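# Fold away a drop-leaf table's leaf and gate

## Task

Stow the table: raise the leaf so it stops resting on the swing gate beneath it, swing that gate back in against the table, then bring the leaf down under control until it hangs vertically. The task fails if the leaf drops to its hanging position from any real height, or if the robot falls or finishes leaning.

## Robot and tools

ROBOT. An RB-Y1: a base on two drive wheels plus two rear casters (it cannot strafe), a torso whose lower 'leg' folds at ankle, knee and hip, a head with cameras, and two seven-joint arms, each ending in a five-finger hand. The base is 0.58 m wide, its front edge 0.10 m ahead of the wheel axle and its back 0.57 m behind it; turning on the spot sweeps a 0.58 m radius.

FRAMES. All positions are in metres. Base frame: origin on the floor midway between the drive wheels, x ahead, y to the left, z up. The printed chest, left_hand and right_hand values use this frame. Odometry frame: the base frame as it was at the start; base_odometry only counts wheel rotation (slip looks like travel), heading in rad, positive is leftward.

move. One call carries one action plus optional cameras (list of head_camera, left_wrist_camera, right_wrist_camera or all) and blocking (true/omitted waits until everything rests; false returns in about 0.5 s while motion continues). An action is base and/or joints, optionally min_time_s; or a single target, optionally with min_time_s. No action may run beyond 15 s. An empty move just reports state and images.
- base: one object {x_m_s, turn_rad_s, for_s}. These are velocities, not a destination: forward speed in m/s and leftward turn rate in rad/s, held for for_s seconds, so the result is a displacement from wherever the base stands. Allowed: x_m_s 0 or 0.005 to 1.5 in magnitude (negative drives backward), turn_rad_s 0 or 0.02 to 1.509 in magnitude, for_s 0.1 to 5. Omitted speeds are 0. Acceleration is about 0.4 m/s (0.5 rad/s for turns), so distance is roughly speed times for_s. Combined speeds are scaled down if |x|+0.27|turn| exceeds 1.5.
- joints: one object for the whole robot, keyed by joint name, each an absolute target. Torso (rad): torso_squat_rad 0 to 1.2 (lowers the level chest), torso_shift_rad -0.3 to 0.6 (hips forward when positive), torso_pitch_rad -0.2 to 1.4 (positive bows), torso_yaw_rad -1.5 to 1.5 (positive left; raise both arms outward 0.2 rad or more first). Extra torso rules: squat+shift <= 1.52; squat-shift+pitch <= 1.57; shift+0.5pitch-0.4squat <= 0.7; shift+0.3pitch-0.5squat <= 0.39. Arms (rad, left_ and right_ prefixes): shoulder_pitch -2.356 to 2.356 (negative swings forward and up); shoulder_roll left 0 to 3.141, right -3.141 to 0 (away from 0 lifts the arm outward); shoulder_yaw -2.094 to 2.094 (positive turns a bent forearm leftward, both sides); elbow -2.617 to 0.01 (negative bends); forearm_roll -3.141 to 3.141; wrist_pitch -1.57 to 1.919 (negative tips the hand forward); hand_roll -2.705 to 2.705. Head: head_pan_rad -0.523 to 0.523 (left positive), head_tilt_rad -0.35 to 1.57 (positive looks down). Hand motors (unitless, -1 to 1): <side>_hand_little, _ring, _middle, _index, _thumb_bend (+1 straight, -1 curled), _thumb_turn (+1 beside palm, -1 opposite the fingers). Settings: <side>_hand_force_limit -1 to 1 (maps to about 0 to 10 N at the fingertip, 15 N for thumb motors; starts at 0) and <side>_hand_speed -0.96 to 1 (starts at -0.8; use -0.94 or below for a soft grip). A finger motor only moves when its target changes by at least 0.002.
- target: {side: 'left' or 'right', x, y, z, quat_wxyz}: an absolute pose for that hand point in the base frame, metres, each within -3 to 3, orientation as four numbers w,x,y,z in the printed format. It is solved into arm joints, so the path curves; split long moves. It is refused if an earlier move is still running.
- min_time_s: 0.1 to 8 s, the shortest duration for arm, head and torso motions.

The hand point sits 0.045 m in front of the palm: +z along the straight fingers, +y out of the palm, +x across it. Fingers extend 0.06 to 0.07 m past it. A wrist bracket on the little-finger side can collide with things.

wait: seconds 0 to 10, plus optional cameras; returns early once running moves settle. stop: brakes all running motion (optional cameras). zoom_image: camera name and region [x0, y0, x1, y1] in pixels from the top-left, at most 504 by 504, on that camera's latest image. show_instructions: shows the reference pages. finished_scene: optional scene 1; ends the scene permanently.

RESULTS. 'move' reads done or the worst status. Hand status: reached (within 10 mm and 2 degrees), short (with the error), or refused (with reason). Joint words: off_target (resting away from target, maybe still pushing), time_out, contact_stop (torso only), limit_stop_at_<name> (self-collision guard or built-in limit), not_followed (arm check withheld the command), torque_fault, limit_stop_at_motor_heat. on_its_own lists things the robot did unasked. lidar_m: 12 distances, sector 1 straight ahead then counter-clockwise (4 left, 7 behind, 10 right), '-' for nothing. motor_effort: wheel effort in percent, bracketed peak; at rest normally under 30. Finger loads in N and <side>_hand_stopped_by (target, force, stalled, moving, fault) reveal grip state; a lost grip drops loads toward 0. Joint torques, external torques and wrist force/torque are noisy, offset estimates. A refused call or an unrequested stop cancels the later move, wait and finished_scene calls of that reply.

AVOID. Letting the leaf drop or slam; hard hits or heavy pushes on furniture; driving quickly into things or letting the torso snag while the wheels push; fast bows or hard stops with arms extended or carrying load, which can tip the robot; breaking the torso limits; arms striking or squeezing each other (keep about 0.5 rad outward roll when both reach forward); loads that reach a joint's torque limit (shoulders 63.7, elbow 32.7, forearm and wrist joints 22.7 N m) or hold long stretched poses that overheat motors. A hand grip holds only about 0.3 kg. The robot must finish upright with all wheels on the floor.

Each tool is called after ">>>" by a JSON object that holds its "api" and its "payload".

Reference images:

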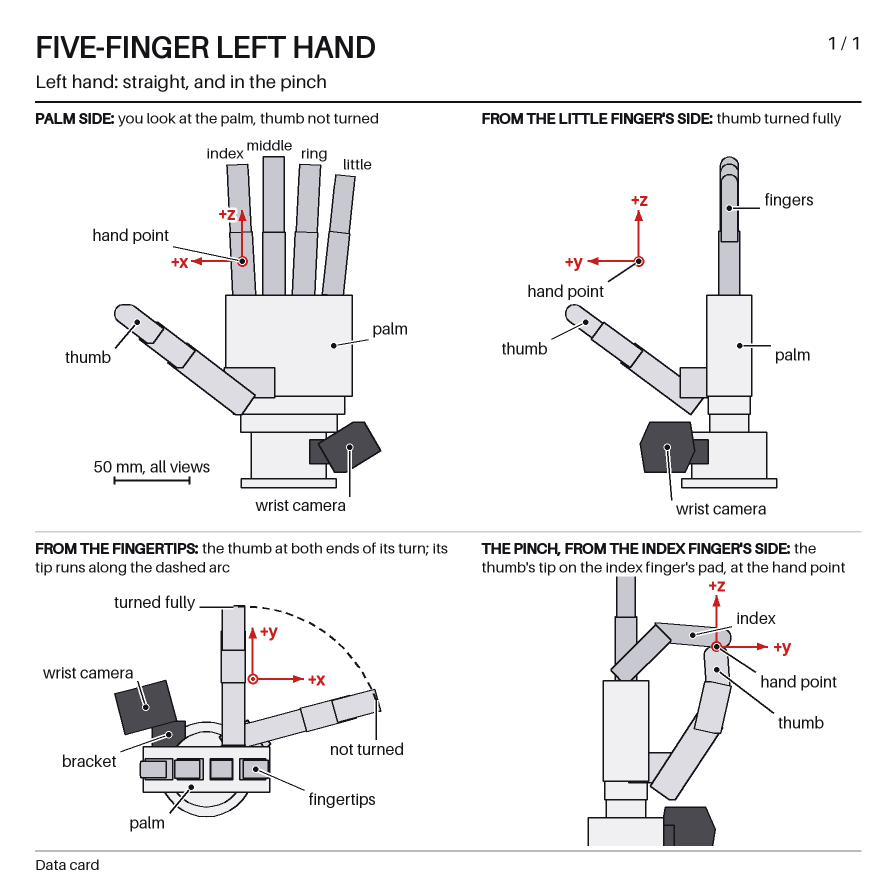

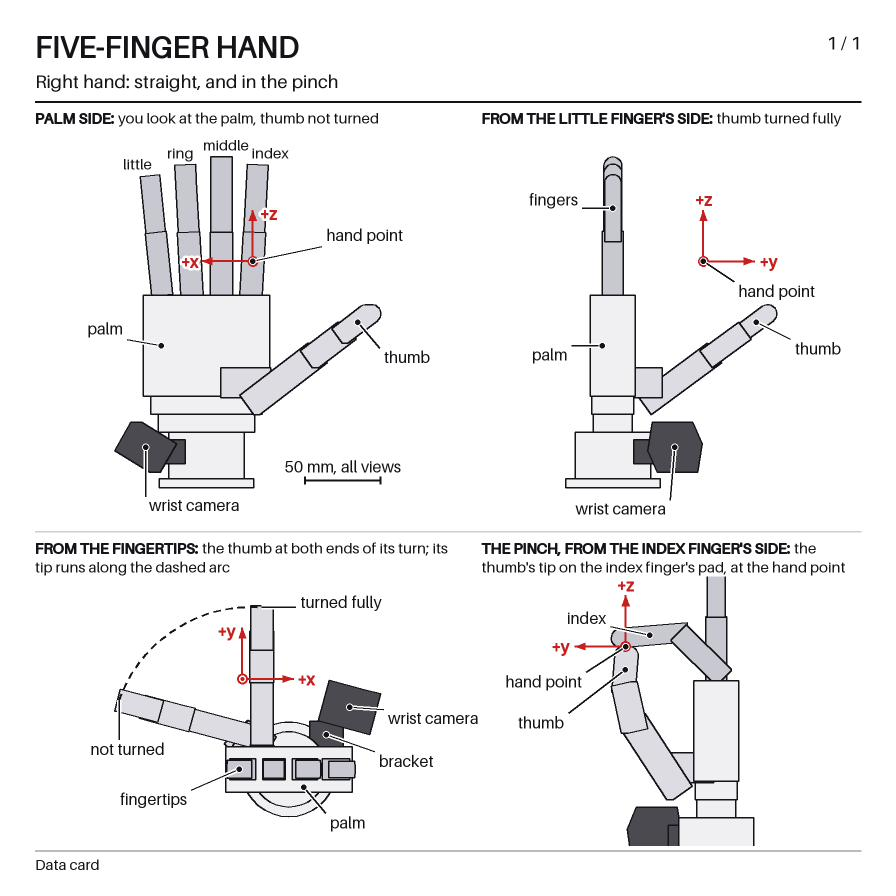

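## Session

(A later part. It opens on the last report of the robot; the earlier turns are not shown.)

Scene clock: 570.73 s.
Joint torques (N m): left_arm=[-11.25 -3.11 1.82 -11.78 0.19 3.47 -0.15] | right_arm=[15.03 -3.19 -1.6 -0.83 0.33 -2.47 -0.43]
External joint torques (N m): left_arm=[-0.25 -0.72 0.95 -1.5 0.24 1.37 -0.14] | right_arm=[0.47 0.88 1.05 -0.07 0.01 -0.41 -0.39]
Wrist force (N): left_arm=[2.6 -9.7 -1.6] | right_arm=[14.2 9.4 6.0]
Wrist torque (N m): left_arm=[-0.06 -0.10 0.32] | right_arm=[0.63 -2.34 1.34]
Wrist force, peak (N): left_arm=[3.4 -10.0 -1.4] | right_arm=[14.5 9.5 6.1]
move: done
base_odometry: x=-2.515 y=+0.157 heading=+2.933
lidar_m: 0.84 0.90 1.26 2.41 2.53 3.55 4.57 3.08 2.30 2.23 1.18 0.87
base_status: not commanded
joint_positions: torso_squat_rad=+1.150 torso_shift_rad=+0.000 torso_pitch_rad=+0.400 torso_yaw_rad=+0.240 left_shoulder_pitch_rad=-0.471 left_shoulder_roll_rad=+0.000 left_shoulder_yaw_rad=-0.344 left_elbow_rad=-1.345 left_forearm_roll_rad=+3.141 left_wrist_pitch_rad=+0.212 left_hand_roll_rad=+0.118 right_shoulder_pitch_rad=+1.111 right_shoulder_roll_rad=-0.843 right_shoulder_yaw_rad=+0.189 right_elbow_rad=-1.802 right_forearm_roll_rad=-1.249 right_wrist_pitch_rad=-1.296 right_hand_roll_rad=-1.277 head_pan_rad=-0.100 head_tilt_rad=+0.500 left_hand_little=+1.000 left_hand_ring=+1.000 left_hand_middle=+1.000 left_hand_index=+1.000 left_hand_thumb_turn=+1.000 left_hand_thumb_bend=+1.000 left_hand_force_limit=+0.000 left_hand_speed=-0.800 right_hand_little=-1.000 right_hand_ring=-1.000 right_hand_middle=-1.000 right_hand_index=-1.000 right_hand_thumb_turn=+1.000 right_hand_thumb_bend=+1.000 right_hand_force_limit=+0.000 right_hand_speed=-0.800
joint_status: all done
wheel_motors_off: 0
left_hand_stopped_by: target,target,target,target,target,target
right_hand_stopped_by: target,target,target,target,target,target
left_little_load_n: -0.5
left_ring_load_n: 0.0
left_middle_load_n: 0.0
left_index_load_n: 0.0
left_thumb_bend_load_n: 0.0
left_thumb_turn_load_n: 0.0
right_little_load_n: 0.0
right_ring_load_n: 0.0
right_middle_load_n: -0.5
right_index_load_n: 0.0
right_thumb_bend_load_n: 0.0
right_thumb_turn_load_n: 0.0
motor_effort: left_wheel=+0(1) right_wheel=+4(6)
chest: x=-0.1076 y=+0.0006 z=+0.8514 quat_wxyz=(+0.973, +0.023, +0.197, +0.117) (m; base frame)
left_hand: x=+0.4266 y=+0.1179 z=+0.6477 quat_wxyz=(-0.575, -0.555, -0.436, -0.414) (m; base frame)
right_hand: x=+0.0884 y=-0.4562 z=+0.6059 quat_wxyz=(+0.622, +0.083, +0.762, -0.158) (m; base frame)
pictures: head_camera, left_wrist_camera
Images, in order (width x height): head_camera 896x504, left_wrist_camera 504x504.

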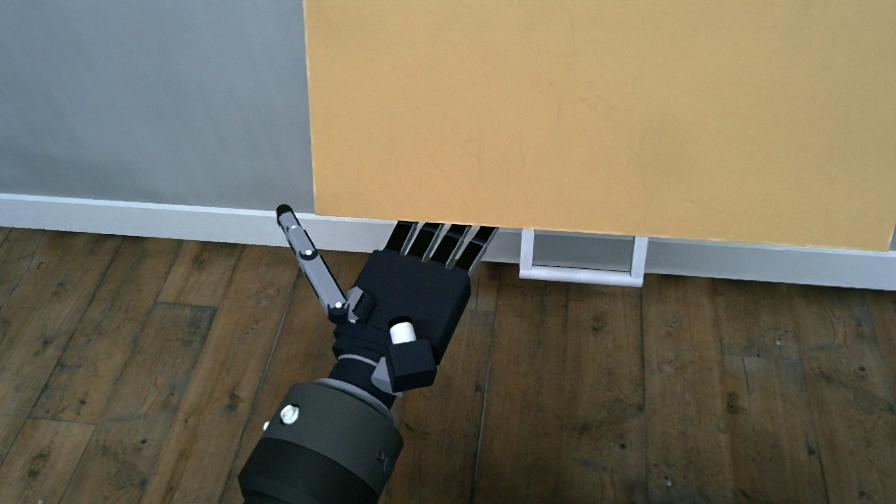

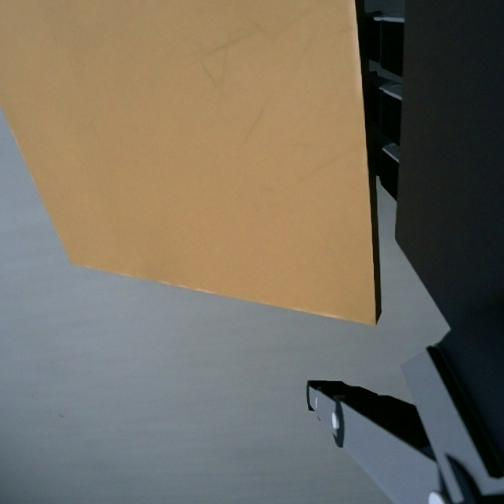

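>>> {"api": "move", "payload": {"target": {"side": "left", "x": 0.42, "y": 0.185, "z": 0.645, "quat_wxyz": [0.5474, 0.5474, 0.4476, 0.4476]}, "min_time_s": 2, "cameras": []}}

>>> {"api": "move", "payload": {"joints": {"torso_yaw_rad": 0.12, "head_pan_rad": 0.0}, "min_time_s": 1.5, "cameras": ["head_camera", "left_wrist_camera"]}}

Scene clock: 577.33 s.
Joint torques (N m): left_arm=[-9.69 1.99 5.35 -12.24 0.11 3.83 0.13] | right_arm=[15.01 -3.18 -1.77 -0.73 0.43 -2.41 -0.45]
External joint torques (N m): left_arm=[0.82 2.12 3.75 -2.06 0.14 1.74 0.14] | right_arm=[0.46 0.89 0.87 0.04 0.11 -0.35 -0.41]
Wrist force (N): left_arm=[-2.4 -8.9 -0.4] | right_arm=[13.6 8.8 5.7]
Wrist torque (N m): left_arm=[0.10 -0.24 -0.14] | right_arm=[0.57 -2.21 1.28]
Wrist force, peak (N): left_arm=[-2.2 -10.8 -0.6] | right_arm=[14.8 9.8 5.7]
move: done
base_odometry: x=-2.515 y=+0.157 heading=+2.933
lidar_m: 0.86 0.91 1.26 2.41 2.53 3.53 4.57 3.07 2.30 2.23 1.19 0.89
base_status: not commanded
joint_positions: torso_squat_rad=+1.150 torso_shift_rad=+0.000 torso_pitch_rad=+0.400 torso_yaw_rad=+0.240 left_shoulder_pitch_rad=-0.425 left_shoulder_roll_rad=+0.075 left_shoulder_yaw_rad=-0.278 left_elbow_rad=-1.387 left_forearm_roll_rad=+3.141 left_wrist_pitch_rad=+0.222 left_hand_roll_rad=+0.134 right_shoulder_pitch_rad=+1.111 right_shoulder_roll_rad=-0.843 right_shoulder_yaw_rad=+0.189 right_elbow_rad=-1.802 right_forearm_roll_rad=-1.249 right_wrist_pitch_rad=-1.296 right_hand_roll_rad=-1.277 head_pan_rad=-0.100 head_tilt_rad=+0.500 left_hand_little=+1.000 left_hand_ring=+1.000 left_hand_middle=+1.000 left_hand_index=+1.000 left_hand_thumb_turn=+1.000 left_hand_thumb_bend=+1.000 left_hand_force_limit=+0.000 left_hand_speed=-0.800 right_hand_little=-1.000 right_hand_ring=-1.000 right_hand_middle=-1.000 right_hand_index=-1.000 right_hand_thumb_turn=+1.000 right_hand_thumb_bend=+1.000 right_hand_force_limit=+0.000 right_hand_speed=-0.800
joint_status: all done
wheel_motors_off: 0
left_hand_stopped_by: target,target,target,target,target,target
right_hand_stopped_by: target,target,target,target,target,target
left_little_load_n: 0.0
left_ring_load_n: 0.0
left_middle_load_n: 0.0
left_index_load_n: 0.5
left_thumb_bend_load_n: 0.0
left_thumb_turn_load_n: 0.0
right_little_load_n: 0.0
right_ring_load_n: 0.0
right_middle_load_n: 0.0
right_index_load_n: 0.0
right_thumb_bend_load_n: 0.0
right_thumb_turn_load_n: 0.0
motor_effort: left_wheel=+0(1) right_wheel=+4(6)
chest: x=-0.1076 y=+0.0006 z=+0.8514 quat_wxyz=(+0.973, +0.023, +0.197, +0.117) (m; base frame)
left_hand: x=+0.4200 y=+0.1844 z=+0.6446 quat_wxyz=(-0.547, -0.548, -0.448, -0.447) (m; base frame)
left_hand_status: reached (checked arc, planned for 2.0 s): 1 mm and 0.1 deg off.
right_hand: x=+0.0883 y=-0.4563 z=+0.6059 quat_wxyz=(+0.622, +0.083, +0.762, -0.158) (m; base frame)
pictures: none
No camera images: "cameras" was empty.

Scene clock: 579.13 s.
Joint torques (N m): left_arm=[-11.15 -0.72 1.74 -12.54 0.07 3.9 0.05] | right_arm=[15.22 -3.65 -1.54 -0.43 0.2 -2.5 -0.36]
External joint torques (N m): left_arm=[-0.45 0.38 0.67 -2.28 0.12 1.8 0.05] | right_arm=[0.67 0.97 1.44 0.03 -0.04 -0.43 -0.32]
Wrist force (N): left_arm=[2.7 -9.4 -1.9] | right_arm=[14.3 10.0 5.6]
Wrist torque (N m): left_arm=[0.12 -0.14 0.42] | right_arm=[0.75 -2.31 1.36]
Wrist force, peak (N): left_arm=[3.1 -10.0 -2.1] | right_arm=[14.5 9.5 6.0]
move: done
base_odometry: x=-2.515 y=+0.157 heading=+2.933
lidar_m: 0.85 0.90 1.27 2.41 2.53 3.55 4.56 3.07 2.30 2.23 1.20 0.89
base_status: not commanded
joint_positions: torso_squat_rad=+1.150 torso_shift_rad=+0.000 torso_pitch_rad=+0.400 torso_yaw_rad=+0.120 left_shoulder_pitch_rad=-0.424 left_shoulder_roll_rad=+0.076 left_shoulder_yaw_rad=-0.277 left_elbow_rad=-1.387 left_forearm_roll_rad=+3.141 left_wrist_pitch_rad=+0.222 left_hand_roll_rad=+0.134 right_shoulder_pitch_rad=+1.111 right_shoulder_roll_rad=-0.843 right_shoulder_yaw_rad=+0.189 right_elbow_rad=-1.802 right_forearm_roll_rad=-1.249 right_wrist_pitch_rad=-1.296 right_hand_roll_rad=-1.277 head_pan_rad=+0.000 head_tilt_rad=+0.500 left_hand_little=+1.000 left_hand_ring=+1.000 left_hand_middle=+1.000 left_hand_index=+1.000 left_hand_thumb_turn=+1.000 left_hand_thumb_bend=+1.000 left_hand_force_limit=+0.000 left_hand_speed=-0.800 right_hand_little=-1.000 right_hand_ring=-1.000 right_hand_middle=-1.000 right_hand_index=-1.000 right_hand_thumb_turn=+1.000 right_hand_thumb_bend=+1.000 right_hand_force_limit=+0.000 right_hand_speed=-0.800
joint_status: all done
wheel_motors_off: 0
left_hand_stopped_by: target,target,target,target,target,target
right_hand_stopped_by: target,target,target,target,target,target
left_little_load_n: 0.5
left_ring_load_n: 0.5
left_middle_load_n: 0.0
left_index_load_n: 0.0
left_thumb_bend_load_n: 0.0
left_thumb_turn_load_n: 0.0
right_little_load_n: 0.0
right_ring_load_n: 0.0
right_middle_load_n: 0.0
right_index_load_n: 0.0
right_thumb_bend_load_n: 0.0
right_thumb_turn_load_n: 0.0
motor_effort: left_wheel=+0(1) right_wheel=+3(6)
chest: x=-0.1076 y=+0.0006 z=+0.8514 quat_wxyz=(+0.978, +0.011, +0.198, +0.059) (m; base frame)
left_hand: x=+0.4366 y=+0.1160 z=+0.6376 quat_wxyz=(-0.584, -0.559, -0.427, -0.406) (m; base frame)
right_hand: x=+0.0362 y=-0.4860 z=+0.6280 quat_wxyz=(+0.614, +0.111, +0.752, -0.210) (m; base frame)
pictures: head_camera, left_wrist_camera
Images, in order (width x height): head_camera 896x504, left_wrist_camera 504x504.

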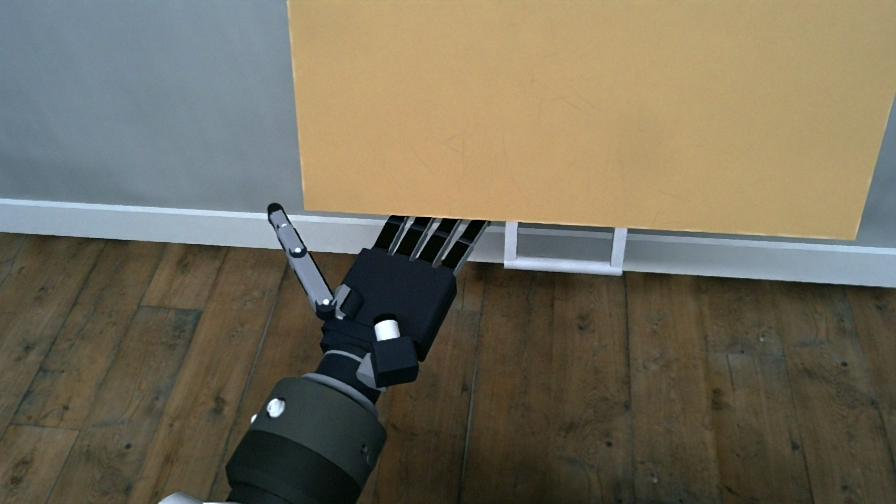

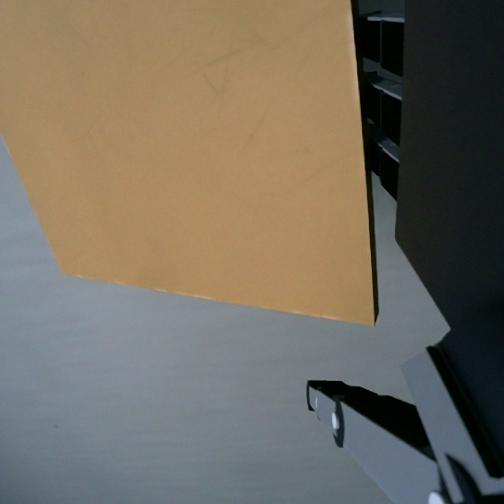

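>>> {"api": "move", "payload": {"target": {"side": "left", "x": 0.47, "y": 0.165, "z": 0.62, "quat_wxyz": [0.5474, 0.5474, 0.4476, 0.4476]}, "min_time_s": 2, "cameras": []}}

>>> {"api": "move", "payload": {"target": {"side": "left", "x": 0.50, "y": 0.165, "z": 0.60, "quat_wxyz": [0.5474, 0.5474, 0.4476, 0.4476]}, "min_time_s": 2, "cameras": ["head_camera", "left_wrist_camera"]}}

Scene clock: 584.87 s.
Joint torques (N m): left_arm=[-13.17 -0.6 2.55 -8.94 -0.39 2.39 -0.15] | right_arm=[15.1 -3.45 -1.7 -0.35 0.28 -2.42 -0.53]
External joint torques (N m): left_arm=[-0.74 -0.77 1.71 1.07 -0.37 0.29 -0.15] | right_arm=[0.55 1.17 1.29 0.1 0.04 -0.35 -0.49]
Wrist force (N): left_arm=[0.4 -5.8 -1.1] | right_arm=[14.2 9.4 5.5]
Wrist torque (N m): left_arm=[-0.29 -0.17 -0.01] | right_arm=[0.67 -2.30 1.33]
Wrist force, peak (N): left_arm=[-6.9 -21.9 -6.0] | right_arm=[14.4 10.0 6.2]
move: done
base_odometry: x=-2.515 y=+0.157 heading=+2.933
lidar_m: 0.86 0.89 1.27 2.41 2.52 3.55 4.54 3.08 2.31 2.23 1.17 0.88
base_status: not commanded
joint_positions: torso_squat_rad=+1.150 torso_shift_rad=+0.000 torso_pitch_rad=+0.400 torso_yaw_rad=+0.120 left_shoulder_pitch_rad=-0.534 left_shoulder_roll_rad=+0.045 left_shoulder_yaw_rad=-0.134 left_elbow_rad=-1.191 left_forearm_roll_rad=+3.125 left_wrist_pitch_rad=+0.284 left_hand_roll_rad=+0.093 right_shoulder_pitch_rad=+1.111 right_shoulder_roll_rad=-0.843 right_shoulder_yaw_rad=+0.189 right_elbow_rad=-1.802 right_forearm_roll_rad=-1.249 right_wrist_pitch_rad=-1.296 right_hand_roll_rad=-1.277 head_pan_rad=+0.000 head_tilt_rad=+0.500 left_hand_little=+1.000 left_hand_ring=+1.000 left_hand_middle=+1.000 left_hand_index=+1.000 left_hand_thumb_turn=+1.000 left_hand_thumb_bend=+1.000 left_hand_force_limit=+0.000 left_hand_speed=-0.800 right_hand_little=-1.000 right_hand_ring=-1.000 right_hand_middle=-1.000 right_hand_index=-1.000 right_hand_thumb_turn=+1.000 right_hand_thumb_bend=+1.000 right_hand_force_limit=+0.000 right_hand_speed=-0.800
joint_status: all done
wheel_motors_off: 0
left_hand_stopped_by: target,target,target,target,target,target
right_hand_stopped_by: target,target,target,target,target,target
left_little_load_n: 0.0
left_ring_load_n: 0.0
left_middle_load_n: 0.0
left_index_load_n: 0.0
left_thumb_bend_load_n: 0.0
left_thumb_turn_load_n: 0.0
right_little_load_n: 0.0
right_ring_load_n: 0.0
right_middle_load_n: 0.0
right_index_load_n: 0.0
right_thumb_bend_load_n: 0.0
right_thumb_turn_load_n: 0.0
motor_effort: left_wheel=+0(1) right_wheel=+5(6)
chest: x=-0.1075 y=+0.0006 z=+0.8514 quat_wxyz=(+0.978, +0.011, +0.198, +0.059) (m; base frame)
left_hand: x=+0.4693 y=+0.1647 z=+0.6201 quat_wxyz=(-0.546, -0.549, -0.449, -0.446) (m; base frame)
left_hand_status: reached (checked arc, planned for 2.0 s): 1 mm and 0.3 deg off.
right_hand: x=+0.0362 y=-0.4860 z=+0.6280 quat_wxyz=(+0.614, +0.111, +0.752, -0.210) (m; base frame)
pictures: none
No camera images: "cameras" was empty.

Scene clock: 587.20 s.
Joint torques (N m): left_arm=[-15.57 0.31 2.47 -8.33 0.39 2.24 -0.25] | right_arm=[15.18 -3.86 -1.78 -0.35 0.26 -2.41 -0.51]
External joint torques (N m): left_arm=[-0.73 -0.93 1.7 0.98 0.39 0.14 -0.24] | right_arm=[0.63 0.76 1.2 0.11 0.02 -0.34 -0.47]
Wrist force (N): left_arm=[0.5 -5.0 -0.9] | right_arm=[14.0 9.4 5.9]
Wrist torque (N m): left_arm=[-0.23 -0.16 -0.04] | right_arm=[0.66 -2.27 1.29]
Wrist force, peak (N): left_arm=[-0.2 -6.4 -0.5] | right_arm=[14.6 9.5 5.5]
move: done
base_odometry: x=-2.515 y=+0.157 heading=+2.933
lidar_m: 0.85 0.89 1.27 2.41 2.53 3.57 4.56 3.07 2.32 2.23 1.16 0.88
base_status: not commanded
joint_positions: torso_squat_rad=+1.150 torso_shift_rad=+0.000 torso_pitch_rad=+0.400 torso_yaw_rad=+0.120 left_shoulder_pitch_rad=-0.729 left_shoulder_roll_rad=+0.038 left_shoulder_yaw_rad=-0.080 left_elbow_rad=-0.846 left_forearm_roll_rad=+3.141 left_wrist_pitch_rad=+0.446 left_hand_roll_rad=+0.090 right_shoulder_pitch_rad=+1.111 right_shoulder_roll_rad=-0.843 right_shoulder_yaw_rad=+0.189 right_elbow_rad=-1.802 right_forearm_roll_rad=-1.249 right_wrist_pitch_rad=-1.296 right_hand_roll_rad=-1.277 head_pan_rad=+0.000 head_tilt_rad=+0.500 left_hand_little=+1.000 left_hand_ring=+1.000 left_hand_middle=+1.000 left_hand_index=+1.000 left_hand_thumb_turn=+1.000 left_hand_thumb_bend=+1.000 left_hand_force_limit=+0.000 left_hand_speed=-0.800 right_hand_little=-1.000 right_hand_ring=-1.000 right_hand_middle=-1.000 right_hand_index=-1.000 right_hand_thumb_turn=+1.000 right_hand_thumb_bend=+1.000 right_hand_force_limit=+0.000 right_hand_speed=-0.800
joint_status: all done
wheel_motors_off: 0
left_hand_stopped_by: target,target,target,target,target,target
right_hand_stopped_by: target,target,target,target,target,target
left_little_load_n: 0.0
left_ring_load_n: 0.0
left_middle_load_n: 0.0
left_index_load_n: 0.0
left_thumb_bend_load_n: 0.0
left_thumb_turn_load_n: 0.0
right_little_load_n: 0.0
right_ring_load_n: 0.0
right_middle_load_n: 0.0
right_index_load_n: 0.0
right_thumb_bend_load_n: 0.0
right_thumb_turn_load_n: 0.0
motor_effort: left_wheel=+0(1) right_wheel=+4(6)
chest: x=-0.1075 y=+0.0006 z=+0.8514 quat_wxyz=(+0.978, +0.011, +0.198, +0.059) (m; base frame)
left_hand: x=+0.4998 y=+0.1650 z=+0.6001 quat_wxyz=(-0.547, -0.548, -0.448, -0.447) (m; base frame)
left_hand_status: reached (checked arc, planned for 2.0 s): 0 mm and 0.1 deg off.
right_hand: x=+0.0362 y=-0.4860 z=+0.6280 quat_wxyz=(+0.614, +0.111, +0.752, -0.210) (m; base frame)
pictures: head_camera, left_wrist_camera
Images, in order (width x height): head_camera 896x504, left_wrist_camera 504x504.

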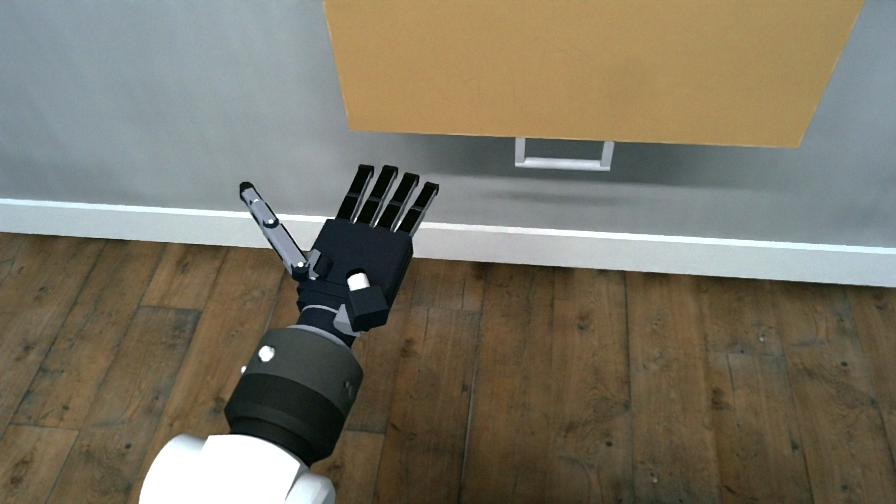

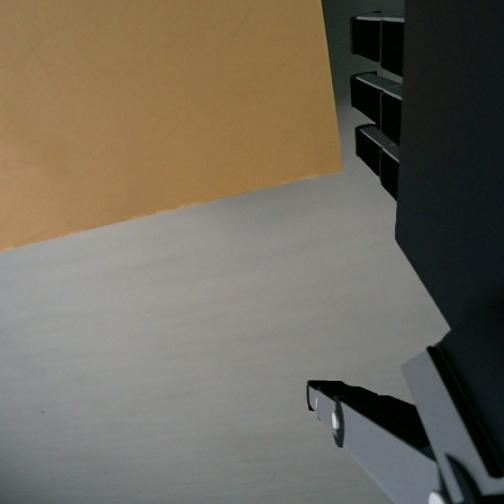

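>>> {"api": "move", "payload": {"joints": {"head_tilt_rad": 0.2}, "cameras": ["head_camera", "left_wrist_camera", "right_wrist_camera"]}}

Scene clock: 596.00 s.
Joint torques (N m): left_arm=[-15.46 0.49 2.28 -8.4 0.36 2.26 -0.23] | right_arm=[15.41 -3.75 -2.17 -0.34 0.21 -2.5 -0.37]
External joint torques (N m): left_arm=[-0.61 -0.76 1.52 0.91 0.36 0.16 -0.22] | right_arm=[0.86 0.87 0.82 0.11 -0.03 -0.42 -0.33]
Wrist force (N): left_arm=[0.7 -5.1 -0.9] | right_arm=[13.9 9.4 6.0]
Wrist torque (N m): left_arm=[-0.21 -0.23 0.00] | right_arm=[0.64 -2.26 1.31]
Wrist force, peak (N): left_arm=[0.7 -6.3 -0.5] | right_arm=[14.6 10.0 5.6]
move: done
base_odometry: x=-2.515 y=+0.157 heading=+2.933
lidar_m: 0.85 0.90 1.27 2.41 2.53 3.54 4.56 3.07 2.31 2.24 1.20 0.89
base_status: not commanded
joint_positions: torso_squat_rad=+1.150 torso_shift_rad=+0.000 torso_pitch_rad=+0.400 torso_yaw_rad=+0.120 left_shoulder_pitch_rad=-0.729 left_shoulder_roll_rad=+0.038 left_shoulder_yaw_rad=-0.080 left_elbow_rad=-0.846 left_forearm_roll_rad=+3.141 left_wrist_pitch_rad=+0.446 left_hand_roll_rad=+0.090 right_shoulder_pitch_rad=+1.111 right_shoulder_roll_rad=-0.843 right_shoulder_yaw_rad=+0.189 right_elbow_rad=-1.802 right_forearm_roll_rad=-1.249 right_wrist_pitch_rad=-1.296 right_hand_roll_rad=-1.277 head_pan_rad=+0.000 head_tilt_rad=+0.200 left_hand_little=+1.000 left_hand_ring=+1.000 left_hand_middle=+1.000 left_hand_index=+1.000 left_hand_thumb_turn=+1.000 left_hand_thumb_bend=+1.000 left_hand_force_limit=+0.000 left_hand_speed=-0.800 right_hand_little=-1.000 right_hand_ring=-1.000 right_hand_middle=-1.000 right_hand_index=-1.000 right_hand_thumb_turn=+1.000 right_hand_thumb_bend=+1.000 right_hand_force_limit=+0.000 right_hand_speed=-0.800
joint_status: all done
wheel_motors_off: 0
left_hand_stopped_by: target,target,target,target,target,target
right_hand_stopped_by: target,target,target,target,target,target
left_little_load_n: 0.0
left_ring_load_n: 0.0
left_middle_load_n: 0.0
left_index_load_n: 0.0
left_thumb_bend_load_n: 0.0
left_thumb_turn_load_n: 0.0
right_little_load_n: 0.0
right_ring_load_n: 0.0
right_middle_load_n: 0.0
right_index_load_n: 0.0
right_thumb_bend_load_n: 0.0
right_thumb_turn_load_n: 0.0
motor_effort: left_wheel=+0(1) right_wheel=+4(6)
chest: x=-0.1075 y=+0.0006 z=+0.8514 quat_wxyz=(+0.978, +0.011, +0.198, +0.059) (m; base frame)
left_hand: x=+0.4998 y=+0.1650 z=+0.6001 quat_wxyz=(-0.547, -0.548, -0.448, -0.447) (m; base frame)
right_hand: x=+0.0362 y=-0.4860 z=+0.6280 quat_wxyz=(+0.614, +0.111, +0.752, -0.210) (m; base frame)
pictures: head_camera, left_wrist_camera, right_wrist_camera
Images, in order (width x height): head_camera 896x504, left_wrist_camera 504x504, right_wrist_camera 504x504.

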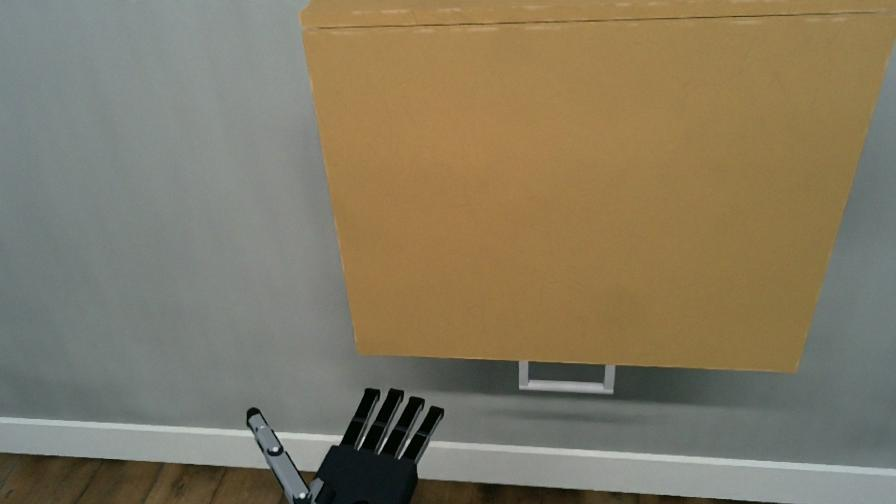

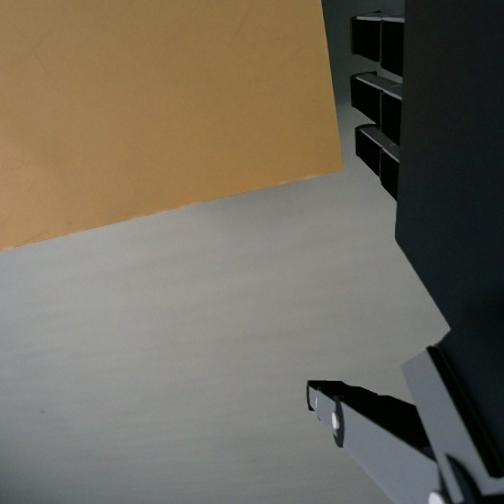

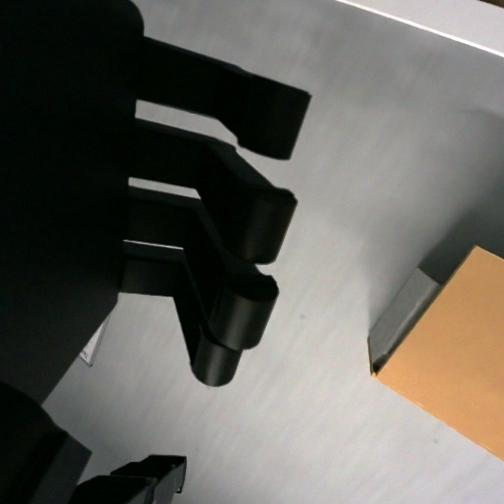

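>>> {"api": "move", "payload": {"base": {"x_m_s": -0.15, "for_s": 2.5}, "joints": {"head_pan_rad": -0.12, "head_tilt_rad": 0.1}, "cameras": ["head_camera", "left_wrist_camera", "right_wrist_camera"]}}

Scene clock: 613.20 s.
Joint torques (N m): left_arm=[-14.24 0.55 2.68 -8.87 0.24 2.23 -0.32] | right_arm=[15.25 -3.92 -1.71 -0.53 0.3 -2.5 -0.43]
External joint torques (N m): left_arm=[0.61 -0.7 1.92 0.44 0.24 0.13 -0.32] | right_arm=[0.7 0.7 1.27 -0.08 0.06 -0.42 -0.39]
Wrist force (N): left_arm=[0.3 -5.2 -1.2] | right_arm=[14.1 9.4 5.7]
Wrist torque (N m): left_arm=[-0.16 -0.13 -0.01] | right_arm=[0.66 -2.28 1.29]
Wrist force, peak (N): left_arm=[0.6 -6.5 -1.2] | right_arm=[14.3 9.9 6.0]
move: done
base_odometry: x=-2.149 y=+0.080 heading=+2.933
lidar_m: 1.22 1.28 1.81 2.43 2.54 3.58 4.18 3.06 2.29 2.22 1.70 1.28
base_status: done (sent for 2.5 of 2.5 s)
joint_positions: torso_squat_rad=+1.150 torso_shift_rad=+0.000 torso_pitch_rad=+0.400 torso_yaw_rad=+0.120 left_shoulder_pitch_rad=-0.729 left_shoulder_roll_rad=+0.038 left_shoulder_yaw_rad=-0.080 left_elbow_rad=-0.846 left_forearm_roll_rad=+3.141 left_wrist_pitch_rad=+0.446 left_hand_roll_rad=+0.090 right_shoulder_pitch_rad=+1.111 right_shoulder_roll_rad=-0.843 right_shoulder_yaw_rad=+0.189 right_elbow_rad=-1.802 right_forearm_roll_rad=-1.249 right_wrist_pitch_rad=-1.296 right_hand_roll_rad=-1.277 head_pan_rad=-0.120 head_tilt_rad=+0.100 left_hand_little=+1.000 left_hand_ring=+1.000 left_hand_middle=+1.000 left_hand_index=+1.000 left_hand_thumb_turn=+1.000 left_hand_thumb_bend=+1.000 left_hand_force_limit=+0.000 left_hand_speed=-0.800 right_hand_little=-1.000 right_hand_ring=-1.000 right_hand_middle=-1.000 right_hand_index=-1.000 right_hand_thumb_turn=+1.000 right_hand_thumb_bend=+1.000 right_hand_force_limit=+0.000 right_hand_speed=-0.800
joint_status: all done
wheel_motors_off: 0
left_hand_stopped_by: target,target,target,target,target,target
right_hand_stopped_by: target,target,target,target,target,target
left_little_load_n: 0.0
left_ring_load_n: 0.0
left_middle_load_n: 0.0
left_index_load_n: 0.0
left_thumb_bend_load_n: 0.0
left_thumb_turn_load_n: 0.0
right_little_load_n: 0.0
right_ring_load_n: 0.0
right_middle_load_n: 0.0
right_index_load_n: 0.0
right_thumb_bend_load_n: 0.0
right_thumb_turn_load_n: 0.0
motor_effort: left_wheel=+1(26) right_wheel=-4(17)
chest: x=-0.1075 y=+0.0006 z=+0.8515 quat_wxyz=(+0.978, +0.011, +0.198, +0.059) (m; base frame)
left_hand: x=+0.4998 y=+0.1649 z=+0.6003 quat_wxyz=(-0.547, -0.548, -0.448, -0.447) (m; base frame)
right_hand: x=+0.0361 y=-0.4860 z=+0.6280 quat_wxyz=(+0.614, +0.111, +0.752, -0.210) (m; base frame)
pictures: head_camera, left_wrist_camera, right_wrist_camera
Images, in order (width x height): head_camera 896x504, left_wrist_camera 504x504, right_wrist_camera 504x504.

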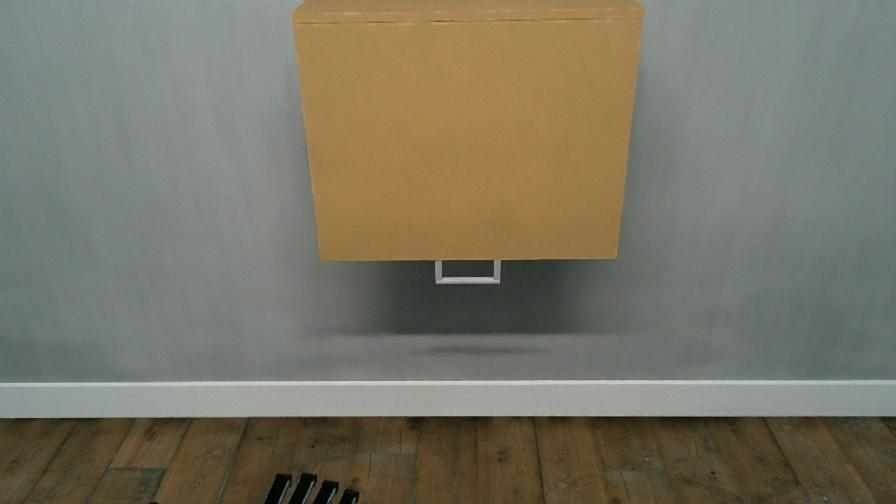

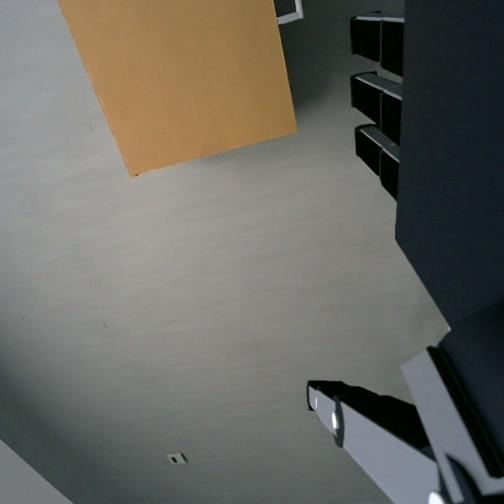

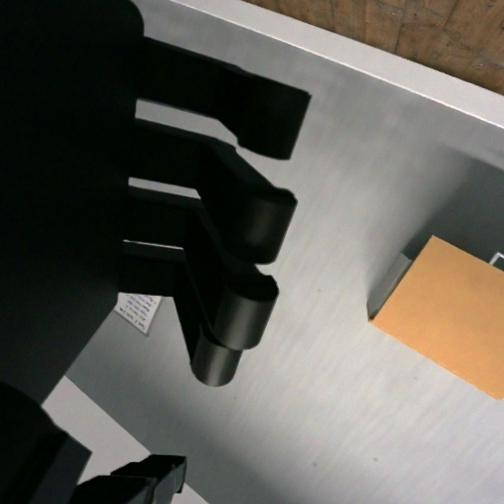

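>>> {"api": "finished_scene", "payload": {}}

The scene is finished: the task was done.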